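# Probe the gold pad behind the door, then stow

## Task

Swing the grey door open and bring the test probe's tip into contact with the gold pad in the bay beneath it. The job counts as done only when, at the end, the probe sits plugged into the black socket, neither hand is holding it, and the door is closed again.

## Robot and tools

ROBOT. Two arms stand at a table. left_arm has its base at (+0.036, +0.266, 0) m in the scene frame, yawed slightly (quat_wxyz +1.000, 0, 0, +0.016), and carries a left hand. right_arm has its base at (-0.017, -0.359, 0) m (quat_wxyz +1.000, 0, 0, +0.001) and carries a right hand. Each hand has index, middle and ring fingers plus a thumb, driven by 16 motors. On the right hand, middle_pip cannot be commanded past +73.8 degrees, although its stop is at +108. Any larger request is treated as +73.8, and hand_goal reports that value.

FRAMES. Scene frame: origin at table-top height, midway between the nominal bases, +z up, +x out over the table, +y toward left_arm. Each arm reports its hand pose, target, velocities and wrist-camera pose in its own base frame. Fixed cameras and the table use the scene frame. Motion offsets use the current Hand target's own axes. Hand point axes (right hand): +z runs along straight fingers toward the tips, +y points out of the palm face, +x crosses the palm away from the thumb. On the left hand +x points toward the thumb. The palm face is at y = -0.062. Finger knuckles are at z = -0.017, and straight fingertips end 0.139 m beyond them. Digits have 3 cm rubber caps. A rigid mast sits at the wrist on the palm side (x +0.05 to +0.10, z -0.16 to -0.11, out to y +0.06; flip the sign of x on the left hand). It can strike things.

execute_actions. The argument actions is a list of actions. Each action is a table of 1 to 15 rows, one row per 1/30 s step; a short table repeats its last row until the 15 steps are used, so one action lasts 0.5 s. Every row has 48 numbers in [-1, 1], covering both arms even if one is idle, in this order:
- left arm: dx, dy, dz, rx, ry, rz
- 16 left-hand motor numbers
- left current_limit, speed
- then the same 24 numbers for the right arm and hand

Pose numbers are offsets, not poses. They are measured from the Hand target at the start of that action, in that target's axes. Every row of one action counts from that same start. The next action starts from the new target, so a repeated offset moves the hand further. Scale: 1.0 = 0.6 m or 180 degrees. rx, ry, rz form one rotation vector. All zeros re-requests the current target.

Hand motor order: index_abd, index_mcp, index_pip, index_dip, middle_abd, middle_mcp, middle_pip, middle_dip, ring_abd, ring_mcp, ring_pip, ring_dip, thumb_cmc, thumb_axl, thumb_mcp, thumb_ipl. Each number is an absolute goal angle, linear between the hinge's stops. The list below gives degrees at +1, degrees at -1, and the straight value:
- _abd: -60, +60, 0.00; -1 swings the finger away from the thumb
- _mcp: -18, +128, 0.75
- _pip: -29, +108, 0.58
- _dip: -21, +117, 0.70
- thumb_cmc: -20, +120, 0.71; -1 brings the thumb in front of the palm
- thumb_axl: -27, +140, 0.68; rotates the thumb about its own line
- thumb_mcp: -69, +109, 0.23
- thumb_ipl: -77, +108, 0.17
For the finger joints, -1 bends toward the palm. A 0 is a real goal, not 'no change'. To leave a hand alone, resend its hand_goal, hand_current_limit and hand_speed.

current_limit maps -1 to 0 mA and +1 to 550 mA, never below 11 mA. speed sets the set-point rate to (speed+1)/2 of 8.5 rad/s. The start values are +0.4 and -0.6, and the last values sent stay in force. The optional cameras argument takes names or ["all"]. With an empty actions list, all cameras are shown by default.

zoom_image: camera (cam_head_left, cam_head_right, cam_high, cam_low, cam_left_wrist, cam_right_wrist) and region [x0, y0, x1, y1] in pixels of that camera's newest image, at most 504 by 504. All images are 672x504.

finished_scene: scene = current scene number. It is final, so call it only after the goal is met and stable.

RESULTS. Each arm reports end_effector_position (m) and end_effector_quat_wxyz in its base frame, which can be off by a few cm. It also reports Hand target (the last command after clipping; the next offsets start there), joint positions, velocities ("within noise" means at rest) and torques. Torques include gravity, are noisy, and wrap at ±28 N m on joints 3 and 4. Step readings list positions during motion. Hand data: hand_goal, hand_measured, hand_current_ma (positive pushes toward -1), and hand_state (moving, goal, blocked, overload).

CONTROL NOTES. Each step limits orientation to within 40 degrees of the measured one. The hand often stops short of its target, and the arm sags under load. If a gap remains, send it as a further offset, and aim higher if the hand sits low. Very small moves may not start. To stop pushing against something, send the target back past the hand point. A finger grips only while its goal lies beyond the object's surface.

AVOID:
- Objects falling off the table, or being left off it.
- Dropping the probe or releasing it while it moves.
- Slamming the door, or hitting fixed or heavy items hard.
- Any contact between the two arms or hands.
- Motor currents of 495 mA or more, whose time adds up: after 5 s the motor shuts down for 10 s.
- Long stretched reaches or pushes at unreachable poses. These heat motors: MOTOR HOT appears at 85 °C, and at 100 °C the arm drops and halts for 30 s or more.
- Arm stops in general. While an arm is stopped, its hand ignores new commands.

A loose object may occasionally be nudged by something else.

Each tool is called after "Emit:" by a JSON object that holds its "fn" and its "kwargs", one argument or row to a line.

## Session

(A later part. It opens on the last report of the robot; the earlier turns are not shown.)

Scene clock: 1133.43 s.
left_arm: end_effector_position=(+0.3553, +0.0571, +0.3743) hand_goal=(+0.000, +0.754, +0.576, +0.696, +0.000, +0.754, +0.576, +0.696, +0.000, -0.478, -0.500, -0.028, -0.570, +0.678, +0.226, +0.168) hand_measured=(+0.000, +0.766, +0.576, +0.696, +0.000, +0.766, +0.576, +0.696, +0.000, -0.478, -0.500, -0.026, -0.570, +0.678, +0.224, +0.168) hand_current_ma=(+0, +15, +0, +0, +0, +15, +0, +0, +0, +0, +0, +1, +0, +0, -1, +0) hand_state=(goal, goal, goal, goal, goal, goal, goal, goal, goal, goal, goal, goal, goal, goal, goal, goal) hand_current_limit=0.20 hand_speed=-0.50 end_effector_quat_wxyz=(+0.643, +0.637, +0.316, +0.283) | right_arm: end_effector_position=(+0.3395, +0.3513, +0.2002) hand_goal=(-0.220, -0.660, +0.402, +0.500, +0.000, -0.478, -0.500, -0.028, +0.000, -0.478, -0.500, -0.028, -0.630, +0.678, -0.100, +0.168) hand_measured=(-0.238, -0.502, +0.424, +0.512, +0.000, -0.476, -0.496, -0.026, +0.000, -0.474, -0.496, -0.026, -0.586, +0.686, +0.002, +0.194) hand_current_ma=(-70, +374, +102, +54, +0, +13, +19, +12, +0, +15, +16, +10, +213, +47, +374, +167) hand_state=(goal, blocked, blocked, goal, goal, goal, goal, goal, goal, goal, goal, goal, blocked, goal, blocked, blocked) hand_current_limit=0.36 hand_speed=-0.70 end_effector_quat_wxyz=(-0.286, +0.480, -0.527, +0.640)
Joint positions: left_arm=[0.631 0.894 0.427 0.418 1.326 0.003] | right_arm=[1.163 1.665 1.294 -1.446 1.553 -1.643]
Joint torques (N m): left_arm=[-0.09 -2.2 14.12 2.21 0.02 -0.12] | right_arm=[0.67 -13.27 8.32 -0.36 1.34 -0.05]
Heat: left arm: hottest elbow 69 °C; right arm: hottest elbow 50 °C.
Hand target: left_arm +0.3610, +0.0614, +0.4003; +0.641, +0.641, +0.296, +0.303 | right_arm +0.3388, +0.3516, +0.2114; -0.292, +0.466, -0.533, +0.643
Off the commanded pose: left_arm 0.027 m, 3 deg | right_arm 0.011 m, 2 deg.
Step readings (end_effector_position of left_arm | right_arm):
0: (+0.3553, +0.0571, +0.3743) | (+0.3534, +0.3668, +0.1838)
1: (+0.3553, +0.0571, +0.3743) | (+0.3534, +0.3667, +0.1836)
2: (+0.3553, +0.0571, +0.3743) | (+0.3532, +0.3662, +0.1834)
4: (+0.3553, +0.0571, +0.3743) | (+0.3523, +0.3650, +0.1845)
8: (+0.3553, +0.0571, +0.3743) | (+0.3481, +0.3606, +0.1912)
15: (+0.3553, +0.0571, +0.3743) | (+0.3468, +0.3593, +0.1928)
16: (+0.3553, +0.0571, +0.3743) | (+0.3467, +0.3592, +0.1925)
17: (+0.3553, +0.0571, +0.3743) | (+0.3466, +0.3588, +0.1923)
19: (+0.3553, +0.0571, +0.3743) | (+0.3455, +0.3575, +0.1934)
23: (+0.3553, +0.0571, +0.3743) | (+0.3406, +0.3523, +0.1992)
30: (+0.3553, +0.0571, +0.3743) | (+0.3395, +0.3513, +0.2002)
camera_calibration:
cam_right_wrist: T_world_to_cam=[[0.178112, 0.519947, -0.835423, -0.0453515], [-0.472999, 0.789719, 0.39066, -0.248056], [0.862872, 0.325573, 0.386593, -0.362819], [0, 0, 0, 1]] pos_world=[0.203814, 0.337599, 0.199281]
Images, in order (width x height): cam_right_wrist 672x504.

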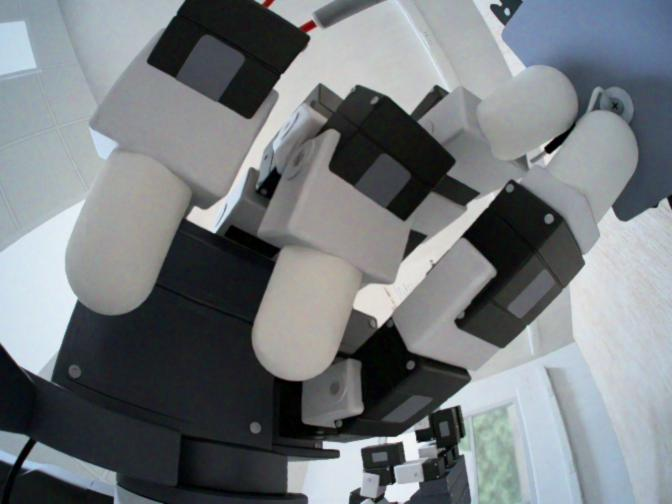

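Emit:
{"fn": "execute_actions", "kwargs": {
  "actions": [
    [[0,0,0,0,0,0,0,0.754,0.576,0.696,0,0.754,0.576,0.696,0,-0.479,-0.5,-0.029,-0.571,0.678,0.225,0.168,0.2,-0.5,0.0207,-0.0065,-0.0064,0,0,0.0222,-0.22,-0.66,0.401,0.5,0,-0.479,-0.5,-0.029,0,-0.479,-0.5,-0.029,-0.63,0.678,-0.1,0.168,0.36,-0.7]],
    [[0,0,0,0,0,0,0,0.754,0.576,0.696,0,0.754,0.576,0.696,0,-0.479,-0.5,-0.029,-0.571,0.678,0.225,0.168,0.2,-0.5,0.0213,-0.0058,-0.0073,0,0,0.0222,-0.22,-0.66,0.401,0.5,0,-0.479,-0.5,-0.029,0,-0.479,-0.5,-0.029,-0.63,0.678,-0.1,0.168,0.36,-0.7]]
  ],
  "cameras": ["cam_right_wrist","cam_head_left","cam_head_right"]
}}

Emit:
{"fn": "zoom_image", "kwargs": {
  "camera": "cam_right_wrist",
  "region": [400, 0, 672, 240]
}}

Scene clock: 1148.73 s.
left_arm: end_effector_position=(+0.3553, +0.0571, +0.3743) hand_goal=(+0.000, +0.754, +0.576, +0.696, +0.000, +0.754, +0.576, +0.696, +0.000, -0.478, -0.500, -0.028, -0.570, +0.678, +0.226, +0.168) hand_measured=(+0.000, +0.766, +0.576, +0.696, +0.000, +0.766, +0.576, +0.696, +0.000, -0.478, -0.500, -0.026, -0.570, +0.678, +0.224, +0.168) hand_current_ma=(+0, +15, +0, +0, +0, +15, +0, +0, +0, +0, +0, +1, +0, +0, -1, +0) hand_state=(goal, goal, goal, goal, goal, goal, goal, goal, goal, goal, goal, goal, goal, goal, goal, goal) hand_current_limit=0.20 hand_speed=-0.50 end_effector_quat_wxyz=(+0.643, +0.637, +0.316, +0.283) | right_arm: end_effector_position=(+0.3223, +0.3330, +0.2111) hand_goal=(-0.220, -0.660, +0.402, +0.500, +0.000, -0.478, -0.500, -0.028, +0.000, -0.478, -0.500, -0.028, -0.630, +0.678, -0.100, +0.168) hand_measured=(-0.238, -0.508, +0.424, +0.512, +0.000, -0.476, -0.496, -0.026, +0.000, -0.474, -0.496, -0.026, -0.584, +0.688, +0.002, +0.194) hand_current_ma=(-75, +374, +106, +59, +0, +13, +19, +12, +0, +15, +16, +10, +223, +51, +374, +168) hand_state=(goal, blocked, blocked, goal, goal, goal, goal, goal, goal, goal, goal, goal, blocked, goal, blocked, blocked) hand_current_limit=0.36 hand_speed=-0.70 end_effector_quat_wxyz=(-0.330, +0.451, -0.557, +0.614)
Joint positions: left_arm=[0.631 0.894 0.427 0.418 1.326 0.003] | right_arm=[1.181 1.562 1.201 -1.464 1.543 -1.505]
Joint torques (N m): left_arm=[-0.09 -2.2 14.12 2.21 0.02 -0.12] | right_arm=[-0.03 -12.4 8.75 -0.4 1.47 0.04]
Heat: left arm: hottest elbow 69 °C; right arm: hottest elbow 50 °C.
Hand target: left_arm +0.3610, +0.0614, +0.4003; +0.641, +0.641, +0.296, +0.303 | right_arm +0.3220, +0.3347, +0.2250; -0.336, +0.428, -0.564, +0.621
Off the commanded pose: left_arm 0.027 m, 3 deg | right_arm 0.014 m, 3 deg.
Step readings (end_effector_position of left_arm | right_arm):
0: (+0.3553, +0.0571, +0.3743) | (+0.3395, +0.3513, +0.2002)
1: (+0.3553, +0.0571, +0.3743) | (+0.3394, +0.3511, +0.2000)
2: (+0.3553, +0.0571, +0.3743) | (+0.3393, +0.3507, +0.1999)
4: (+0.3553, +0.0571, +0.3743) | (+0.3381, +0.3491, +0.2011)
8: (+0.3553, +0.0571, +0.3743) | (+0.3324, +0.3437, +0.2058)
15: (+0.3553, +0.0571, +0.3743) | (+0.3315, +0.3427, +0.2061)
16: (+0.3553, +0.0571, +0.3743) | (+0.3315, +0.3426, +0.2060)
17: (+0.3553, +0.0571, +0.3743) | (+0.3313, +0.3420, +0.2059)
19: (+0.3553, +0.0571, +0.3743) | (+0.3297, +0.3402, +0.2071)
23: (+0.3553, +0.0571, +0.3743) | (+0.3234, +0.3343, +0.2106)
30: (+0.3553, +0.0571, +0.3743) | (+0.3225, +0.3334, +0.2110)
camera_calibration:
cam_right_wrist: T_world_to_cam=[[0.204819, 0.620618, -0.75689, -0.0823791], [-0.50061, 0.730913, 0.463849, -0.232975], [0.841094, 0.283902, 0.460392, -0.340978], [0, 0, 0, 1]] pos_world=[0.187037, 0.318214, 0.202697]
Images, in order (width x height): cam_head_left 672x504, cam_head_right 672x504, cam_right_wrist 672x504.

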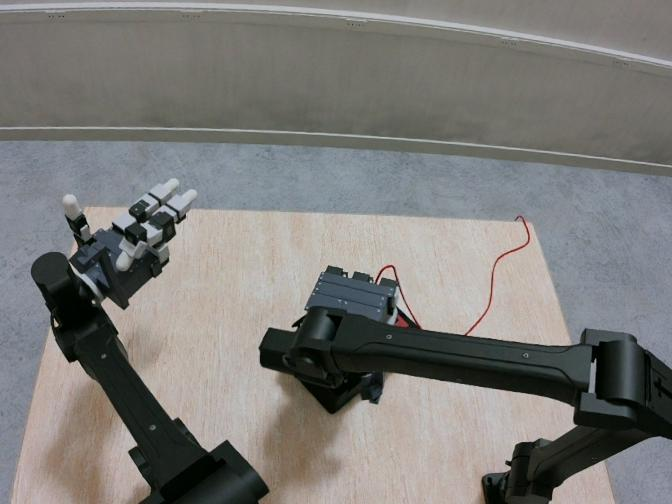

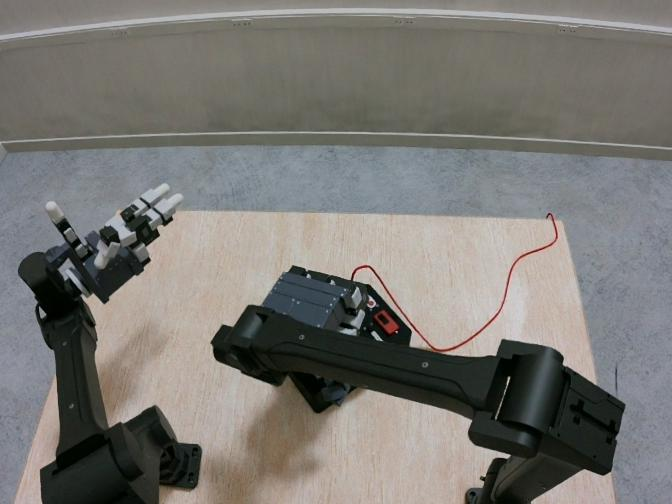

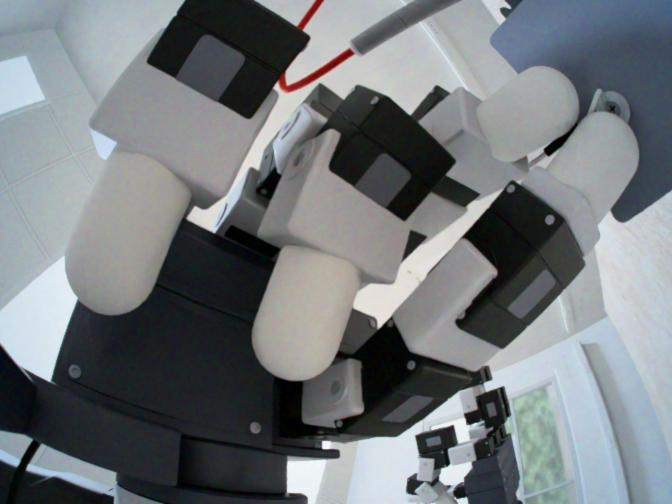

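Scaled by 1.853 from the camera's 672x504 image, which has a finer 960x720 frame.

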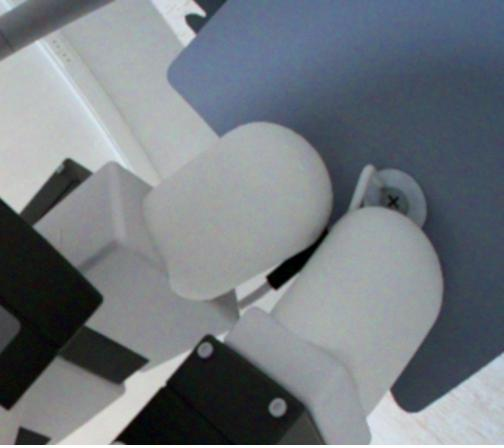

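Emit:
{"fn": "execute_actions", "kwargs": {
  "actions": [
    [[0,0,0,0,0,0,0,0.754,0.576,0.696,0,0.754,0.576,0.696,0,-0.479,-0.5,-0.029,-0.571,0.678,0.225,0.168,0.2,-0.5,0.019,0.0013,-0.007,0,0,0.0222,-0.22,-0.66,0.401,0.5,0,-0.479,-0.5,-0.029,0,-0.479,-0.5,-0.029,-0.63,0.678,-0.1,0.168,0.36,-0.7]],
    [[0,0,0,0,0,0,0,0.754,0.576,0.696,0,0.754,0.576,0.696,0,-0.479,-0.5,-0.029,-0.571,0.678,0.225,0.168,0.2,-0.5,0.0218,0.0007,-0.0085,0,0,0.0222,-0.22,-0.66,0.401,0.5,0,-0.479,-0.5,-0.029,0,-0.479,-0.5,-0.029,-0.63,0.678,-0.1,0.168,0.36,-0.7]]
  ],
  "cameras": ["cam_right_wrist","cam_low"]
}}

Emit:
{"fn": "zoom_image", "kwargs": {
  "camera": "cam_right_wrist",
  "region": [400, 0, 672, 240]
}}

Emit:
{"fn": "zoom_image", "kwargs": {
  "camera": "cam_low",
  "region": [120, 100, 320, 290]
}}

Scene clock: 1164.33 s.
left_arm: end_effector_position=(+0.3553, +0.0571, +0.3743) hand_goal=(+0.000, +0.754, +0.576, +0.696, +0.000, +0.754, +0.576, +0.696, +0.000, -0.478, -0.500, -0.028, -0.570, +0.678, +0.226, +0.168) hand_measured=(+0.000, +0.766, +0.576, +0.696, +0.000, +0.766, +0.576, +0.696, +0.000, -0.478, -0.500, -0.026, -0.570, +0.678, +0.224, +0.168) hand_current_ma=(+0, +15, +0, +0, +0, +15, +0, +0, +0, +0, +0, +1, +0, +0, -1, +0) hand_state=(goal, goal, goal, goal, goal, goal, goal, goal, goal, goal, goal, goal, goal, goal, goal, goal) hand_current_limit=0.20 hand_speed=-0.50 end_effector_quat_wxyz=(+0.643, +0.637, +0.316, +0.283) | right_arm: end_effector_position=(+0.3042, +0.3138, +0.2143) hand_goal=(-0.220, -0.660, +0.402, +0.500, +0.000, -0.478, -0.500, -0.028, +0.000, -0.478, -0.500, -0.028, -0.630, +0.678, -0.100, +0.168) hand_measured=(-0.238, -0.512, +0.426, +0.514, +0.000, -0.476, -0.496, -0.026, +0.000, -0.474, -0.496, -0.026, -0.584, +0.688, +0.002, +0.194) hand_current_ma=(-76, +374, +108, +60, +0, +13, +19, +12, +0, +15, +16, +10, +226, +54, +374, +168) hand_state=(goal, blocked, blocked, goal, goal, goal, goal, goal, goal, goal, goal, goal, blocked, goal, blocked, blocked) hand_current_limit=0.36 hand_speed=-0.70 end_effector_quat_wxyz=(+0.376, -0.417, +0.587, -0.583)
Joint positions: left_arm=[0.631 0.894 0.427 0.418 1.326 0.003] | right_arm=[1.203 1.469 1.103 -1.509 1.531 -1.31]
Joint torques (N m): left_arm=[-0.03 -2.2 14.11 2.22 0.02 -0.12] | right_arm=[0.38 -10.52 8.64 -0.57 1.43 0.11]
Heat: left arm: hottest elbow 69 °C; right arm: hottest elbow 51 °C.
Hand target: left_arm +0.3610, +0.0614, +0.4003; +0.641, +0.641, +0.296, +0.303 | right_arm +0.3035, +0.3162, +0.2265; +0.379, -0.387, +0.592, -0.597
Off the commanded pose: left_arm 0.027 m, 3 deg | right_arm 0.012 m, 4 deg.
Step readings (end_effector_position of left_arm | right_arm):
0: (+0.3553, +0.0571, +0.3743) | (+0.3223, +0.3330, +0.2111)
1: (+0.3553, +0.0571, +0.3743) | (+0.3222, +0.3328, +0.2109)
2: (+0.3553, +0.0571, +0.3743) | (+0.3221, +0.3324, +0.2104)
4: (+0.3553, +0.0571, +0.3743) | (+0.3205, +0.3306, +0.2110)
8: (+0.3553, +0.0571, +0.3743) | (+0.3150, +0.3254, +0.2130)
15: (+0.3553, +0.0571, +0.3743) | (+0.3144, +0.3247, +0.2131)
16: (+0.3553, +0.0571, +0.3743) | (+0.3143, +0.3246, +0.2129)
17: (+0.3553, +0.0571, +0.3743) | (+0.3142, +0.3240, +0.2125)
19: (+0.3553, +0.0571, +0.3743) | (+0.3122, +0.3217, +0.2132)
23: (+0.3553, +0.0571, +0.3743) | (+0.3056, +0.3157, +0.2141)
30: (+0.3553, +0.0571, +0.3743) | (+0.3047, +0.3144, +0.2142)
camera_calibration:
cam_right_wrist: T_world_to_cam=[[0.228361, 0.720356, -0.654935, -0.124636], [-0.531051, 0.655986, 0.536347, -0.212284], [0.815988, 0.225323, 0.532347, -0.311206], [0, 0, 0, 1]] pos_world=[0.169669, 0.29916, 0.197899]
Images, in order (width x height): cam_low 672x504, cam_right_wrist 672x504.

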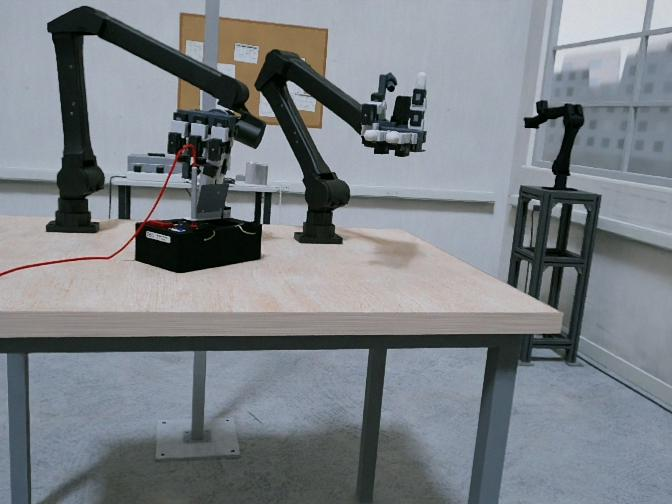

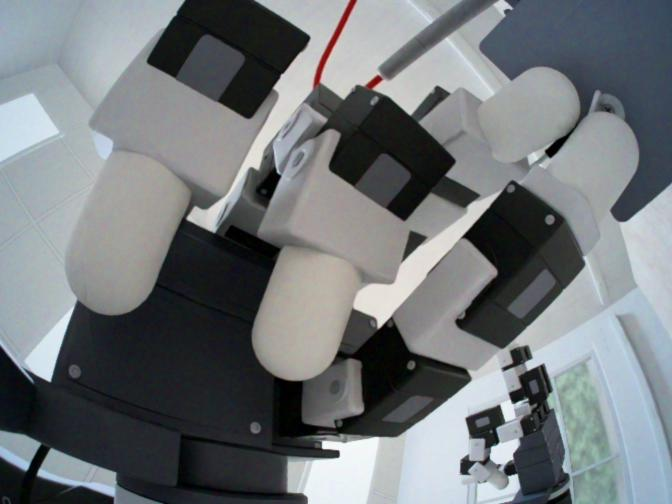

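Scaled by 1.853 from the camera's 672x504 image, which has a finer 960x720 frame.

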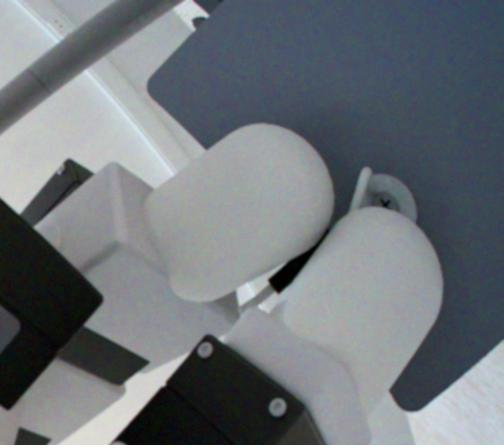

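Scaled by 2.520 from the camera's 672x504 image, which has a finer 960x720 frame.

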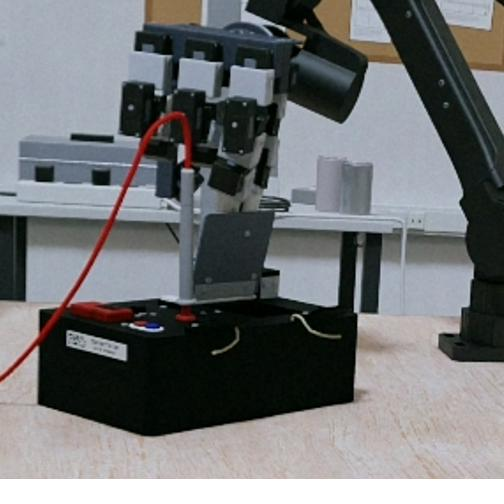

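Emit:
{"fn": "execute_actions", "kwargs": {
  "actions": [
    [[0,0,0,0,0,0,0,0.754,0.576,0.696,0,0.754,0.576,0.696,0,-0.479,-0.5,-0.029,-0.571,0.678,0.225,0.168,0.2,-0.5,0.0223,0.0012,-0.0088,0,0,0.0222,-0.22,-0.66,0.401,0.5,0,-0.479,-0.5,-0.029,0,-0.479,-0.5,-0.029,-0.63,0.678,-0.1,0.168,0.36,-0.7]],
    [[0,0,0,0,0,0,0,0.754,0.576,0.696,0,0.754,0.576,0.696,0,-0.479,-0.5,-0.029,-0.571,0.678,0.225,0.168,0.2,-0.5,0.0228,0,-0.009,0,0,0.0222,-0.22,-0.66,0.401,0.5,0,-0.479,-0.5,-0.029,0,-0.479,-0.5,-0.029,-0.63,0.678,-0.1,0.168,0.36,-0.7]]
  ],
  "cameras": ["cam_right_wrist","cam_low"]
}}

Emit:
{"fn": "zoom_image", "kwargs": {
  "camera": "cam_right_wrist",
  "region": [400, 0, 672, 240]
}}

Emit:
{"fn": "zoom_image", "kwargs": {
  "camera": "cam_low",
  "region": [120, 100, 320, 290]
}}

Scene clock: 1175.47 s.
left_arm: end_effector_position=(+0.3553, +0.0571, +0.3743) hand_goal=(+0.000, +0.754, +0.576, +0.696, +0.000, +0.754, +0.576, +0.696, +0.000, -0.478, -0.500, -0.028, -0.570, +0.678, +0.226, +0.168) hand_measured=(+0.000, +0.766, +0.576, +0.696, +0.000, +0.766, +0.576, +0.696, +0.000, -0.478, -0.500, -0.026, -0.570, +0.678, +0.224, +0.168) hand_current_ma=(+0, +15, +0, +0, +0, +15, +0, +0, +0, +0, +0, +1, +0, +0, -1, +0) hand_state=(goal, goal, goal, goal, goal, goal, goal, goal, goal, goal, goal, goal, goal, goal, goal, goal) hand_current_limit=0.20 hand_speed=-0.50 end_effector_quat_wxyz=(+0.643, +0.637, +0.316, +0.283) | right_arm: end_effector_position=(+0.2837, +0.2922, +0.2129) hand_goal=(-0.220, -0.660, +0.402, +0.500, +0.000, -0.478, -0.500, -0.028, +0.000, -0.478, -0.500, -0.028, -0.630, +0.678, -0.100, +0.168) hand_measured=(-0.238, -0.518, +0.426, +0.514, +0.000, -0.476, -0.496, -0.026, +0.000, -0.474, -0.496, -0.026, -0.584, +0.688, +0.002, +0.194) hand_current_ma=(-73, +374, +108, +61, +0, +13, +19, +12, +0, +15, +16, +10, +226, +54, +374, +168) hand_state=(goal, blocked, blocked, goal, goal, goal, goal, goal, goal, goal, goal, goal, blocked, goal, blocked, blocked) hand_current_limit=0.36 hand_speed=-0.70 end_effector_quat_wxyz=(+0.419, -0.383, +0.615, -0.548)
Joint positions: left_arm=[0.631 0.894 0.427 0.418 1.326 0.003] | right_arm=[1.232 1.391 1.002 -1.62 1.517 -1.037]
Joint torques (N m): left_arm=[-0.03 -2.2 14.13 2.24 0.02 -0.12] | right_arm=[0.26 -9.23 8.99 -0.64 1.13 0.11]
Heat: left arm: hottest elbow 69 °C; right arm: hottest elbow 51 °C.
Hand target: left_arm +0.3610, +0.0614, +0.4003; +0.641, +0.641, +0.296, +0.303 | right_arm +0.2825, +0.2960, +0.2253; +0.419, -0.345, +0.618, -0.569
Off the commanded pose: left_arm 0.027 m, 3 deg | right_arm 0.013 m, 5 deg.
Step readings (end_effector_position of left_arm | right_arm):
0: (+0.3553, +0.0571, +0.3743) | (+0.3042, +0.3138, +0.2143)
1: (+0.3553, +0.0571, +0.3743) | (+0.3041, +0.3136, +0.2140)
2: (+0.3553, +0.0571, +0.3743) | (+0.3039, +0.3132, +0.2135)
4: (+0.3553, +0.0571, +0.3743) | (+0.3020, +0.3113, +0.2137)
8: (+0.3553, +0.0571, +0.3743) | (+0.2962, +0.3057, +0.2133)
15: (+0.3553, +0.0571, +0.3743) | (+0.2947, +0.3039, +0.2132)
16: (+0.3553, +0.0571, +0.3743) | (+0.2944, +0.3036, +0.2129)
17: (+0.3553, +0.0571, +0.3743) | (+0.2941, +0.3033, +0.2123)
19: (+0.3553, +0.0571, +0.3743) | (+0.2919, +0.3009, +0.2121)
23: (+0.3553, +0.0571, +0.3743) | (+0.2857, +0.2951, +0.2105)
30: (+0.3553, +0.0571, +0.3743) | (+0.2841, +0.2932, +0.2111)
camera_calibration:
cam_right_wrist: T_world_to_cam=[[0.243318, 0.804031, -0.542523, -0.157894], [-0.561757, 0.57279, 0.596943, -0.188051], [0.790712, 0.159519, 0.59104, -0.274977], [0, 0, 0, 1]] pos_world=[0.150207, 0.278529, 0.189117]
Images, in order (width x height): cam_low 672x504, cam_right_wrist 672x504.

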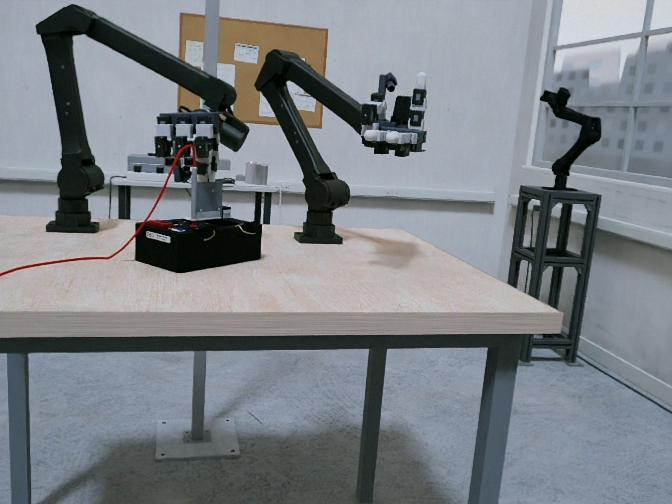

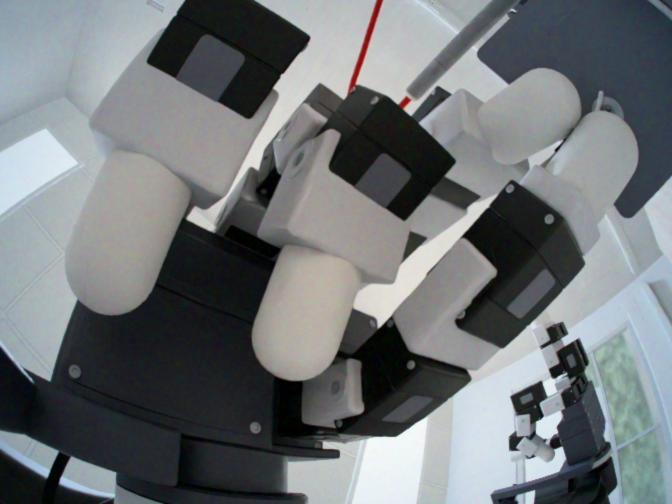

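Scaled by 1.853 from the camera's 672x504 image, which has a finer 960x720 frame.

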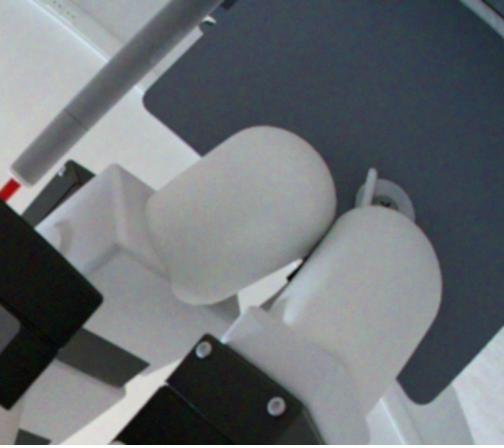

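Scaled by 2.520 from the camera's 672x504 image, which has a finer 960x720 frame.

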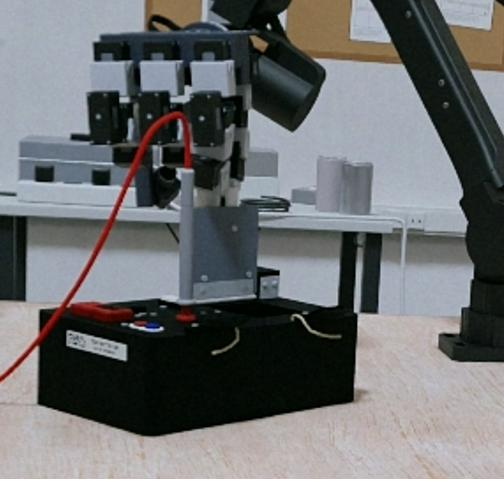

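Emit:
{"fn": "execute_actions", "kwargs": {
  "actions": [
    [[0,0,0,0,0,0,0,0.754,0.576,0.696,0,0.754,0.576,0.696,0,-0.479,-0.5,-0.029,-0.571,0.678,0.225,0.168,0.2,-0.5,0.0245,0.002,-0.0098,0,0,0.0222,-0.22,-0.66,0.401,0.5,0,-0.479,-0.5,-0.029,0,-0.479,-0.5,-0.029,-0.63,0.678,-0.1,0.168,0.36,-0.7]],
    [[0,0,0,0,0,0,0,0.754,0.576,0.696,0,0.754,0.576,0.696,0,-0.479,-0.5,-0.029,-0.571,0.678,0.225,0.168,0.2,-0.5,0.0235,0.0028,-0.009,0,0,0.0222,-0.22,-0.66,0.401,0.5,0,-0.479,-0.5,-0.029,0,-0.479,-0.5,-0.029,-0.63,0.678,-0.1,0.168,0.36,-0.7]]
  ],
  "cameras": ["cam_right_wrist","cam_low"]
}}

Emit:
{"fn": "zoom_image", "kwargs": {
  "camera": "cam_right_wrist",
  "region": [400, 0, 672, 240]
}}

Emit:
{"fn": "zoom_image", "kwargs": {
  "camera": "cam_low",
  "region": [120, 100, 320, 290]
}}

Scene clock: 1196.30 s.
left_arm: end_effector_position=(+0.3553, +0.0571, +0.3743) hand_goal=(+0.000, +0.754, +0.576, +0.696, +0.000, +0.754, +0.576, +0.696, +0.000, -0.478, -0.500, -0.028, -0.570, +0.678, +0.226, +0.168) hand_measured=(+0.000, +0.766, +0.576, +0.696, +0.000, +0.766, +0.576, +0.696, +0.000, -0.478, -0.500, -0.026, -0.570, +0.678, +0.224, +0.168) hand_current_ma=(+0, +15, +0, +0, +0, +15, +0, +0, +0, +0, +0, +1, +0, +0, -1, +0) hand_state=(goal, goal, goal, goal, goal, goal, goal, goal, goal, goal, goal, goal, goal, goal, goal, goal) hand_current_limit=0.20 hand_speed=-0.50 end_effector_quat_wxyz=(+0.643, +0.637, +0.316, +0.283) | right_arm: end_effector_position=(+0.2653, +0.2738, +0.2127) hand_goal=(-0.220, -0.660, +0.402, +0.500, +0.000, -0.478, -0.500, -0.028, +0.000, -0.478, -0.500, -0.028, -0.630, +0.678, -0.100, +0.168) hand_measured=(-0.238, -0.518, +0.426, +0.514, +0.000, -0.476, -0.496, -0.026, +0.000, -0.474, -0.496, -0.026, -0.584, +0.688, +0.002, +0.194) hand_current_ma=(-76, +374, +110, +61, +0, +13, +19, +12, +0, +15, +16, +10, +224, +54, +374, +168) hand_state=(goal, blocked, blocked, goal, goal, goal, goal, goal, goal, goal, goal, goal, blocked, goal, blocked, blocked) hand_current_limit=0.36 hand_speed=-0.70 end_effector_quat_wxyz=(+0.460, -0.343, +0.644, -0.506)
Joint positions: left_arm=[0.631 0.894 0.427 0.418 1.326 0.003] | right_arm=[1.264 1.306 0.907 -1.674 1.496 -0.82]
Joint torques (N m): left_arm=[-0.09 -2.2 14.12 2.21 0.02 -0.12] | right_arm=[1.14 -7.94 7.73 -0.59 0.78 0.15]
Heat: left arm: hottest elbow 70 °C; right arm: hottest elbow 50 °C.
Hand target: left_arm +0.3610, +0.0614, +0.4003; +0.641, +0.641, +0.296, +0.303 | right_arm +0.2607, +0.2752, +0.2179; +0.458, -0.301, +0.641, -0.538
Off the commanded pose: left_arm 0.027 m, 3 deg | right_arm 0.007 m, 6 deg.
joint sent to its limit (right arm) — joint 4 (wrist pitch), lower limit. The joint targets are off in orientation, not in position.
Step readings (end_effector_position of left_arm | right_arm):
0: (+0.3553, +0.0571, +0.3743) | (+0.2837, +0.2921, +0.2130)
1: (+0.3553, +0.0571, +0.3743) | (+0.2838, +0.2922, +0.2130)
2: (+0.3553, +0.0571, +0.3743) | (+0.2837, +0.2923, +0.2134)
4: (+0.3553, +0.0571, +0.3743) | (+0.2821, +0.2904, +0.2137)
8: (+0.3553, +0.0571, +0.3743) | (+0.2771, +0.2824, +0.2155)
15: (+0.3553, +0.0571, +0.3743) | (+0.2754, +0.2817, +0.2181)
16: (+0.3553, +0.0571, +0.3743) | (+0.2753, +0.2817, +0.2180)
17: (+0.3553, +0.0571, +0.3743) | (+0.2750, +0.2815, +0.2176)
19: (+0.3553, +0.0571, +0.3743) | (+0.2721, +0.2787, +0.2146)
23: (+0.3553, +0.0571, +0.3743) | (+0.2657, +0.2721, +0.2101)
30: (+0.3553, +0.0571, +0.3743) | (+0.2651, +0.2730, +0.2123)
camera_calibration:
cam_right_wrist: T_world_to_cam=[[0.252536, 0.876904, -0.408981, -0.189653], [-0.590007, 0.474564, 0.653208, -0.165315], [0.766888, 0.076343, 0.637224, -0.23809], [0, 0, 0, 1]] pos_world=[0.132945, 0.262936, 0.182137]
Images, in order (width x height): cam_low 672x504, cam_right_wrist 672x504.

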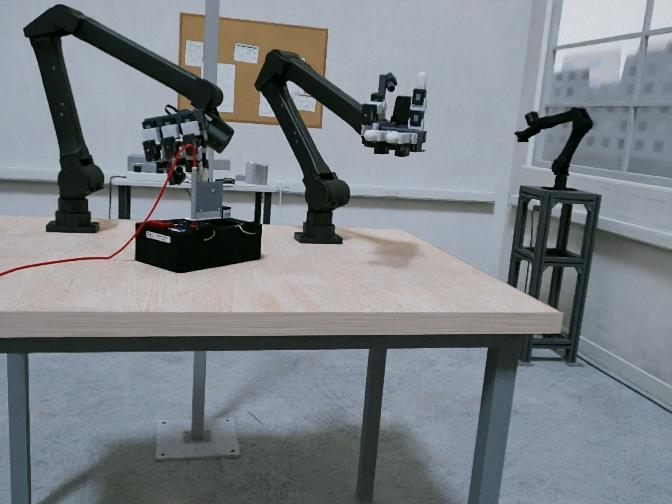

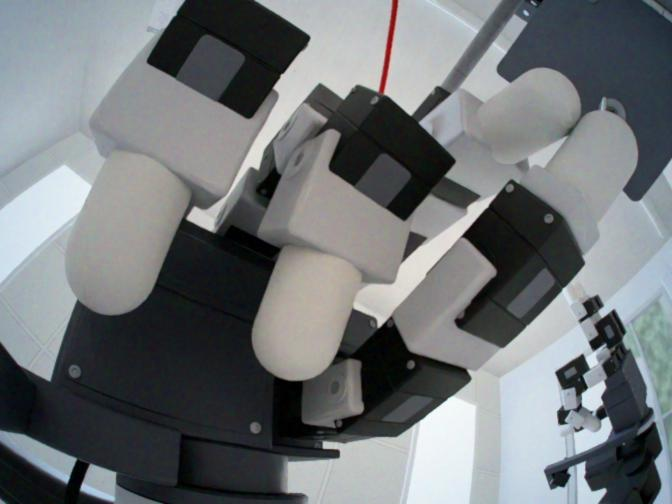

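Scaled by 1.853 from the camera's 672x504 image, which has a finer 960x720 frame.

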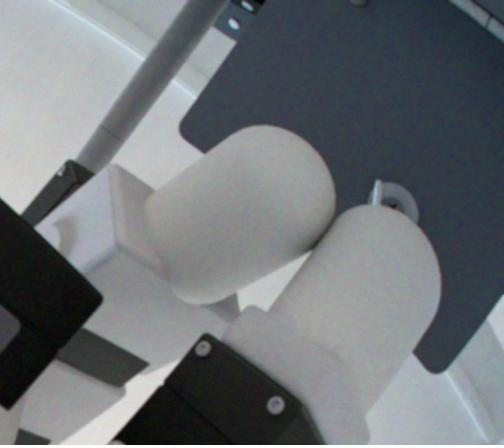

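Scaled by 2.520 from the camera's 672x504 image, which has a finer 960x720 frame.

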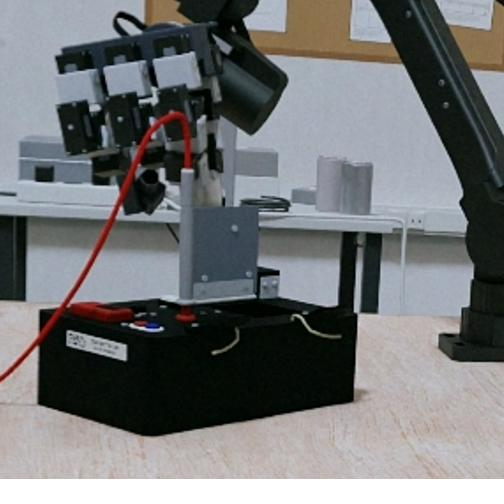

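Emit:
{"fn": "execute_actions", "kwargs": {
  "actions": [
    [[0,0,0,0,0,0,0,0.754,0.576,0.696,0,0.754,0.576,0.696,0,-0.479,-0.5,-0.029,-0.571,0.678,0.225,0.168,0.2,-0.5,0.0115,0.0028,-0.0062,0,0,0,-0.22,-0.62,0.401,0.5,0,-0.479,-0.5,-0.029,0,-0.479,-0.5,-0.029,-0.63,0.678,-0.06,0.168,0.36,-0.7]]
  ],
  "cameras": ["cam_right_wrist","cam_low"]
}}

Emit:
{"fn": "zoom_image", "kwargs": {
  "camera": "cam_low",
  "region": [120, 100, 320, 290]
}}

Scene clock: 1204.73 s.
left_arm: end_effector_position=(+0.3553, +0.0571, +0.3743) hand_goal=(+0.000, +0.754, +0.576, +0.696, +0.000, +0.754, +0.576, +0.696, +0.000, -0.478, -0.500, -0.028, -0.570, +0.678, +0.226, +0.168) hand_measured=(+0.000, +0.766, +0.576, +0.696, +0.000, +0.766, +0.576, +0.696, +0.000, -0.478, -0.500, -0.026, -0.570, +0.678, +0.224, +0.168) hand_current_ma=(+0, +15, +0, +0, +0, +15, +0, +0, +0, +0, +0, +1, +0, +0, -1, +0) hand_state=(goal, goal, goal, goal, goal, goal, goal, goal, goal, goal, goal, goal, goal, goal, goal, goal) hand_current_limit=0.20 hand_speed=-0.50 end_effector_quat_wxyz=(+0.643, +0.637, +0.316, +0.283) | right_arm: end_effector_position=(+0.2595, +0.2697, +0.2090) hand_goal=(-0.220, -0.620, +0.402, +0.500, +0.000, -0.478, -0.500, -0.028, +0.000, -0.478, -0.500, -0.028, -0.630, +0.678, -0.060, +0.168) hand_measured=(-0.238, -0.518, +0.426, +0.514, +0.000, -0.476, -0.496, -0.026, +0.000, -0.474, -0.496, -0.026, -0.584, +0.688, +0.002, +0.194) hand_current_ma=(-76, +374, +110, +61, +0, +13, +19, +12, +0, +15, +16, +10, +224, +54, +374, +168) hand_state=(goal, blocked, blocked, goal, goal, goal, goal, goal, goal, goal, goal, goal, blocked, goal, blocked, blocked) hand_current_limit=0.36 hand_speed=-0.70 end_effector_quat_wxyz=(+0.460, -0.347, +0.645, -0.502)
Joint positions: left_arm=[0.631 0.894 0.427 0.418 1.326 0.003] | right_arm=[1.275 1.291 0.886 -1.674 1.488 -0.813]
Joint torques (N m): left_arm=[-0.09 -2.26 14.12 2.22 0.02 -0.12] | right_arm=[1.14 -7.59 7.5 -0.64 0.79 0.2]
Heat: left arm: hottest elbow 70 °C; right arm: hottest elbow 50 °C.
Hand target: left_arm +0.3610, +0.0614, +0.4003; +0.641, +0.641, +0.296, +0.303 | right_arm +0.2547, +0.2711, +0.2143; +0.458, -0.301, +0.640, -0.538
Off the commanded pose: left_arm 0.027 m, 3 deg | right_arm 0.007 m, 7 deg.
joint sent to its limit (right arm) — joint 4 (wrist pitch), lower limit. The joint targets are off in orientation, not in position.
Step readings (end_effector_position of left_arm | right_arm):
0: (+0.3553, +0.0571, +0.3743) | (+0.2653, +0.2739, +0.2127)
1: (+0.3553, +0.0571, +0.3743) | (+0.2653, +0.2738, +0.2126)
2: (+0.3553, +0.0571, +0.3743) | (+0.2650, +0.2737, +0.2124)
4: (+0.3553, +0.0571, +0.3743) | (+0.2634, +0.2722, +0.2109)
8: (+0.3553, +0.0571, +0.3743) | (+0.2601, +0.2698, +0.2087)
15: (+0.3553, +0.0571, +0.3743) | (+0.2595, +0.2696, +0.2090)
camera_calibration:
cam_right_wrist: T_world_to_cam=[[0.243774, 0.879618, -0.408468, -0.184615], [-0.589196, 0.468861, 0.658041, -0.164085], [0.770339, 0.0802542, 0.632563, -0.231873], [0, 0, 0, 1]] pos_world=[0.126947, 0.257933, 0.17924]
Images, in order (width x height): cam_low 672x504, cam_right_wrist 672x504.

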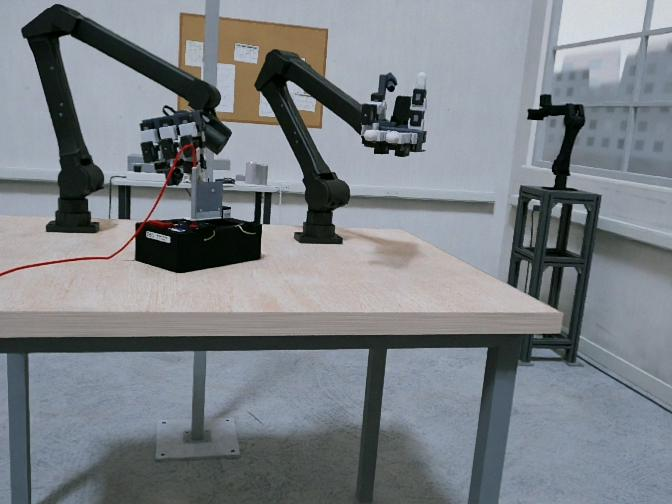

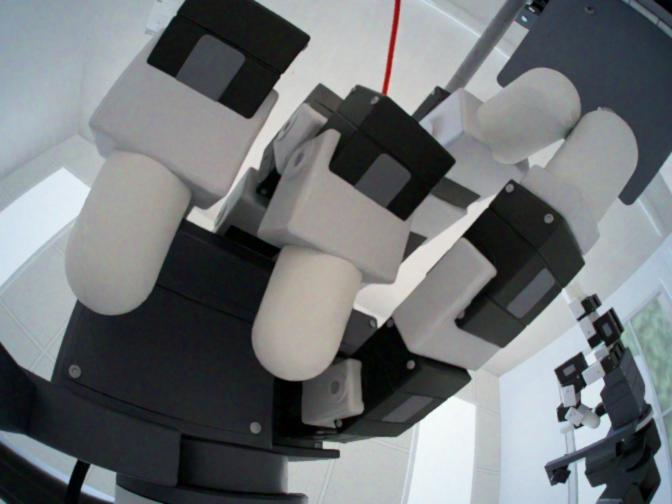

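Scaled by 2.520 from the camera's 672x504 image, which has a finer 960x720 frame.

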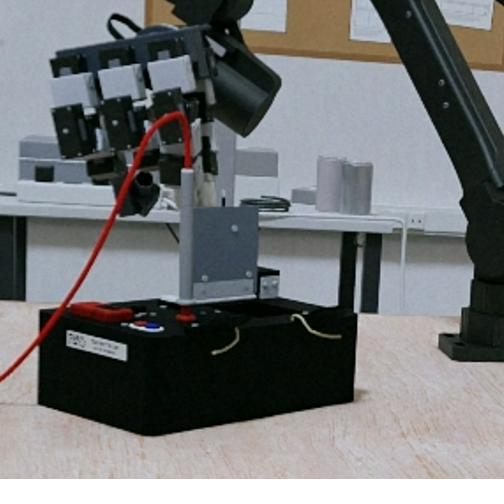

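Emit:
{"fn": "execute_actions", "kwargs": {
  "actions": [],
  "cameras": ["cam_head_left","cam_head_right","cam_high"]
}}

Emit:
{"fn": "zoom_image", "kwargs": {
  "camera": "cam_head_left",
  "region": [260, 240, 440, 440]
}}

Emit:
{"fn": "zoom_image", "kwargs": {
  "camera": "cam_high",
  "region": [340, 160, 560, 340]
}}

Scene clock: 1211.63 s.
left_arm: end_effector_position=(+0.3553, +0.0571, +0.3743) hand_goal=(+0.000, +0.754, +0.576, +0.696, +0.000, +0.754, +0.576, +0.696, +0.000, -0.478, -0.500, -0.028, -0.570, +0.678, +0.226, +0.168) hand_measured=(+0.000, +0.766, +0.576, +0.696, +0.000, +0.766, +0.576, +0.696, +0.000, -0.478, -0.500, -0.026, -0.570, +0.678, +0.224, +0.168) hand_current_ma=(+0, +15, +0, +0, +0, +15, +0, +0, +0, +0, +0, +1, +0, +0, -1, +0) hand_state=(goal, goal, goal, goal, goal, goal, goal, goal, goal, goal, goal, goal, goal, goal, goal, goal) hand_current_limit=0.20 hand_speed=-0.50 end_effector_quat_wxyz=(+0.643, +0.637, +0.316, +0.283) | right_arm: end_effector_position=(+0.2595, +0.2697, +0.2090) hand_goal=(-0.220, -0.620, +0.402, +0.500, +0.000, -0.478, -0.500, -0.028, +0.000, -0.478, -0.500, -0.028, -0.630, +0.678, -0.060, +0.168) hand_measured=(-0.238, -0.518, +0.426, +0.514, +0.000, -0.476, -0.496, -0.026, +0.000, -0.474, -0.496, -0.026, -0.584, +0.688, +0.002, +0.194) hand_current_ma=(-76, +374, +110, +61, +0, +13, +19, +12, +0, +15, +16, +10, +224, +54, +374, +168) hand_state=(goal, blocked, blocked, goal, goal, goal, goal, goal, goal, goal, goal, goal, blocked, goal, blocked, blocked) hand_current_limit=0.36 hand_speed=-0.70 end_effector_quat_wxyz=(+0.460, -0.347, +0.645, -0.502)
Joint positions: left_arm=[0.631 0.894 0.427 0.418 1.326 0.003] | right_arm=[1.275 1.291 0.886 -1.674 1.488 -0.812]
Joint velocities: within noise
Joint torques (N m): left_arm=[-0.09 -2.26 14.12 2.22 0.02 -0.12] | right_arm=[1.26 -7.18 7.46 -0.47 0.77 0.19]
Heat: left arm: hottest elbow 70 °C; right arm: hottest elbow 50 °C.
Hand target: left_arm +0.3610, +0.0614, +0.4003; +0.641, +0.641, +0.296, +0.303 | right_arm +0.2547, +0.2711, +0.2143; +0.458, -0.301, +0.640, -0.538
Off the commanded pose: left_arm 0.027 m, 3 deg | right_arm 0.007 m, 7 deg.
Images, in order (width x height): cam_head_left 672x504, cam_head_right 672x504, cam_high 672x504.

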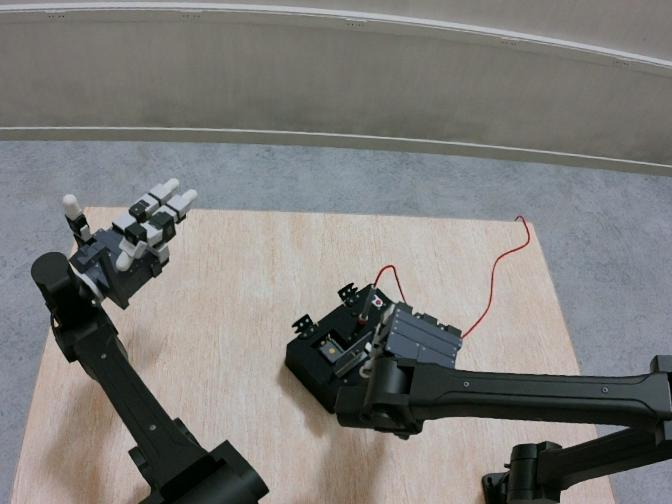

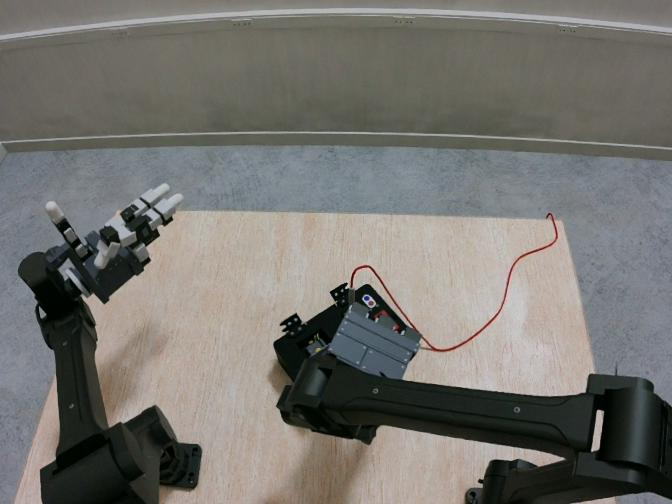

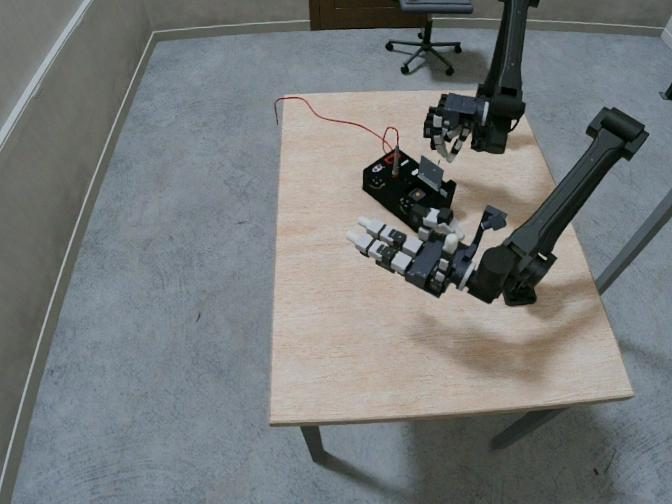

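Scaled by 2.520 from the camera's 672x504 image, which has a finer 960x720 frame.

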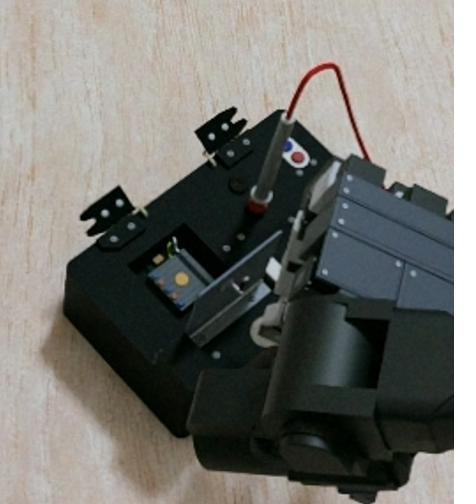

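Scaled by 2.291 from the camera's 672x504 image, which has a finer 960x720 frame.

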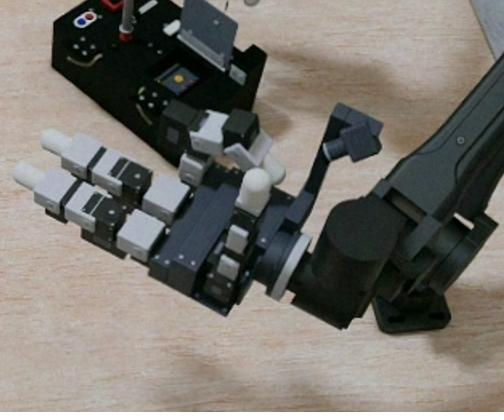

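Emit:
{"fn": "execute_actions", "kwargs": {
  "actions": [
    [[0,0,0,0,0,0,0,0.754,0.576,0.696,0,0.754,0.576,0.696,0,-0.479,-0.5,-0.029,-0.571,0.678,0.225,0.168,0.2,-0.5,0,0,0,0,0,0,-0.22,-0.5,0.401,0.5,0,-0.479,-0.5,-0.029,0,-0.479,-0.5,-0.029,-0.6,0.678,0.03,0.168,0.36,-0.8]],
    [[0,0,0,0,0,0,0,0.754,0.576,0.696,0,0.754,0.576,0.696,0,-0.479,-0.5,-0.029,-0.571,0.678,0.225,0.168,0.2,-0.5,0,0,0,0,0,0,-0.22,-0.4,0.401,0.5,0,-0.479,-0.5,-0.029,0,-0.479,-0.5,-0.029,-0.571,0.678,0.1,0.168,0.36,-0.8]],
    [[0,0,0,0,0,0,0,0.754,0.576,0.696,0,0.754,0.576,0.696,0,-0.479,-0.5,-0.029,-0.571,0.678,0.225,0.168,0.2,-0.5,0,0,0,0,0,0,-0.22,-0.25,0.401,0.5,0,-0.479,-0.5,-0.029,0,-0.479,-0.5,-0.029,-0.571,0.678,0.15,0.168,0.36,-0.7]]
  ],
  "cameras": ["cam_right_wrist","cam_head_left"]
}}

Emit:
{"fn": "zoom_image", "kwargs": {
  "camera": "cam_right_wrist",
  "region": [400, 0, 672, 240]
}}

Emit:
{"fn": "zoom_image", "kwargs": {
  "camera": "cam_head_left",
  "region": [260, 240, 440, 440]
}}

Scene clock: 1224.87 s.
left_arm: end_effector_position=(+0.3553, +0.0571, +0.3743) hand_goal=(+0.000, +0.754, +0.576, +0.696, +0.000, +0.754, +0.576, +0.696, +0.000, -0.478, -0.500, -0.028, -0.570, +0.678, +0.226, +0.168) hand_measured=(+0.000, +0.766, +0.576, +0.696, +0.000, +0.766, +0.576, +0.696, +0.000, -0.478, -0.500, -0.026, -0.570, +0.678, +0.224, +0.168) hand_current_ma=(+0, +15, +0, +0, +0, +15, +0, +0, +0, +0, +0, +1, +0, +0, -1, +0) hand_state=(goal, goal, goal, goal, goal, goal, goal, goal, goal, goal, goal, goal, goal, goal, goal, goal) hand_current_limit=0.20 hand_speed=-0.50 end_effector_quat_wxyz=(+0.643, +0.637, +0.316, +0.283) | right_arm: end_effector_position=(+0.2595, +0.2697, +0.2090) hand_goal=(-0.220, -0.250, +0.402, +0.500, +0.000, -0.478, -0.500, -0.028, +0.000, -0.478, -0.500, -0.028, -0.570, +0.678, +0.150, +0.168) hand_measured=(-0.222, -0.258, +0.404, +0.504, +0.000, -0.476, -0.496, -0.026, +0.000, -0.474, -0.496, -0.026, -0.576, +0.680, +0.148, +0.170) hand_current_ma=(-11, -34, +10, +14, +0, +13, +19, +12, +0, +15, +16, +10, -30, +10, -12, +13) hand_state=(goal, goal, goal, goal, goal, goal, goal, goal, goal, goal, goal, goal, goal, goal, goal, goal) hand_current_limit=0.36 hand_speed=-0.70 end_effector_quat_wxyz=(+0.460, -0.347, +0.645, -0.502)
Joint positions: left_arm=[0.631 0.894 0.427 0.418 1.326 0.003] | right_arm=[1.275 1.291 0.886 -1.674 1.488 -0.812]
Joint torques (N m): left_arm=[-0.03 -2.2 14.13 2.21 0.02 -0.12] | right_arm=[1.14 -7.53 7.66 -0.64 0.81 0.21]
Heat: left arm: hottest elbow 70 °C; right arm: hottest elbow 50 °C.
Hand target: left_arm +0.3610, +0.0614, +0.4003; +0.641, +0.641, +0.296, +0.303 | right_arm +0.2547, +0.2710, +0.2144; +0.458, -0.301, +0.640, -0.538
Off the commanded pose: left_arm 0.027 m, 3 deg | right_arm 0.007 m, 7 deg.
joint sent to its limit (right arm) — joint 4 (wrist pitch), lower limit. The joint targets are off in orientation, not in position.
Step readings (end_effector_position of left_arm | right_arm):
0: (+0.3553, +0.0571, +0.3743) | (+0.2595, +0.2697, +0.2090)
1: (+0.3553, +0.0571, +0.3743) | (+0.2595, +0.2697, +0.2090)
2: (+0.3553, +0.0571, +0.3743) | (+0.2595, +0.2697, +0.2090)
4: (+0.3553, +0.0571, +0.3743) | (+0.2595, +0.2697, +0.2090)
8: (+0.3553, +0.0571, +0.3743) | (+0.2595, +0.2697, +0.2090)
15: (+0.3553, +0.0571, +0.3743) | (+0.2595, +0.2697, +0.2090)
16: (+0.3553, +0.0571, +0.3743) | (+0.2595, +0.2697, +0.2090)
17: (+0.3553, +0.0571, +0.3743) | (+0.2595, +0.2697, +0.2090)
19: (+0.3553, +0.0571, +0.3743) | (+0.2595, +0.2697, +0.2090)
23: (+0.3553, +0.0571, +0.3743) | (+0.2595, +0.2697, +0.2090)
30: (+0.3553, +0.0571, +0.3743) | (+0.2595, +0.2697, +0.2090)
31: (+0.3553, +0.0571, +0.3743) | (+0.2595, +0.2697, +0.2090)
32: (+0.3553, +0.0571, +0.3743) | (+0.2595, +0.2697, +0.2090)
34: (+0.3553, +0.0571, +0.3743) | (+0.2595, +0.2697, +0.2090)
38: (+0.3553, +0.0571, +0.3743) | (+0.2595, +0.2697, +0.2090)
45: (+0.3553, +0.0571, +0.3743) | (+0.2595, +0.2697, +0.2090)
camera_calibration:
cam_right_wrist: T_world_to_cam=[[0.243783, 0.87978, -0.408115, -0.184746], [-0.589289, 0.468593, 0.658148, -0.163964], [0.770265, 0.0800525, 0.63268, -0.231909], [0, 0, 0, 1]] pos_world=[0.127047, 0.257933, 0.179239]
Images, in order (width x height): cam_head_left 672x504, cam_right_wrist 672x504.

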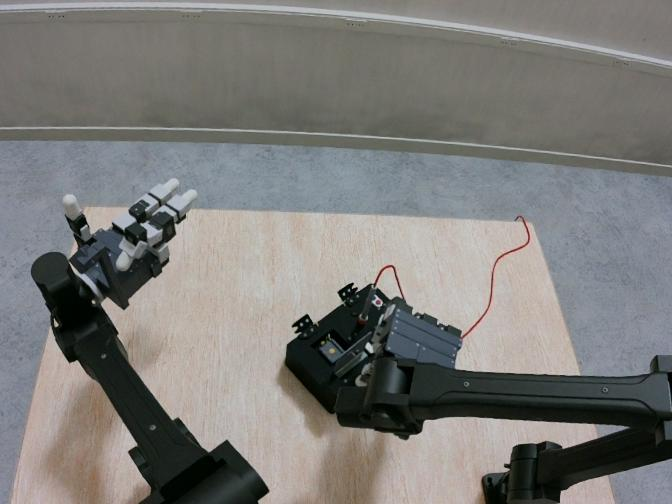

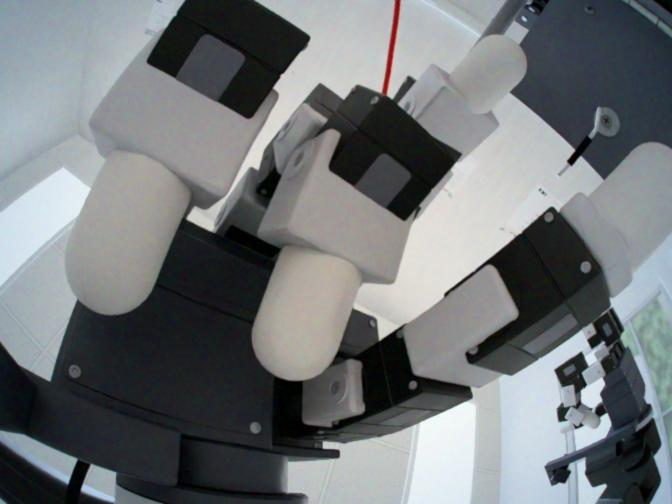

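Scaled by 1.853 from the camera's 672x504 image, which has a finer 960x720 frame.

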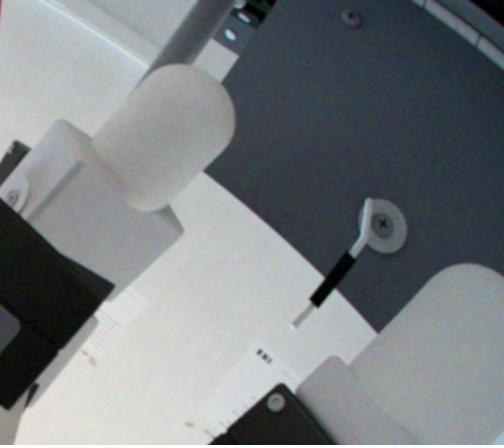

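Scaled by 2.520 from the camera's 672x504 image, which has a finer 960x720 frame.

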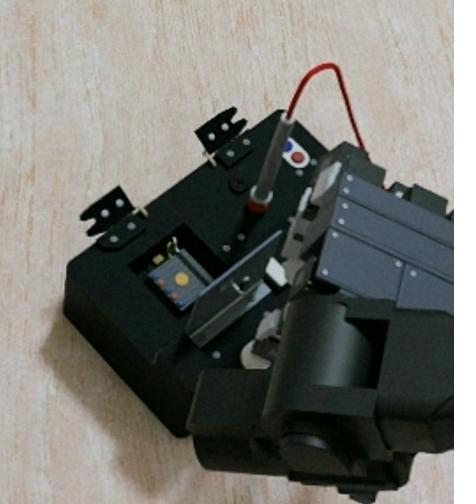

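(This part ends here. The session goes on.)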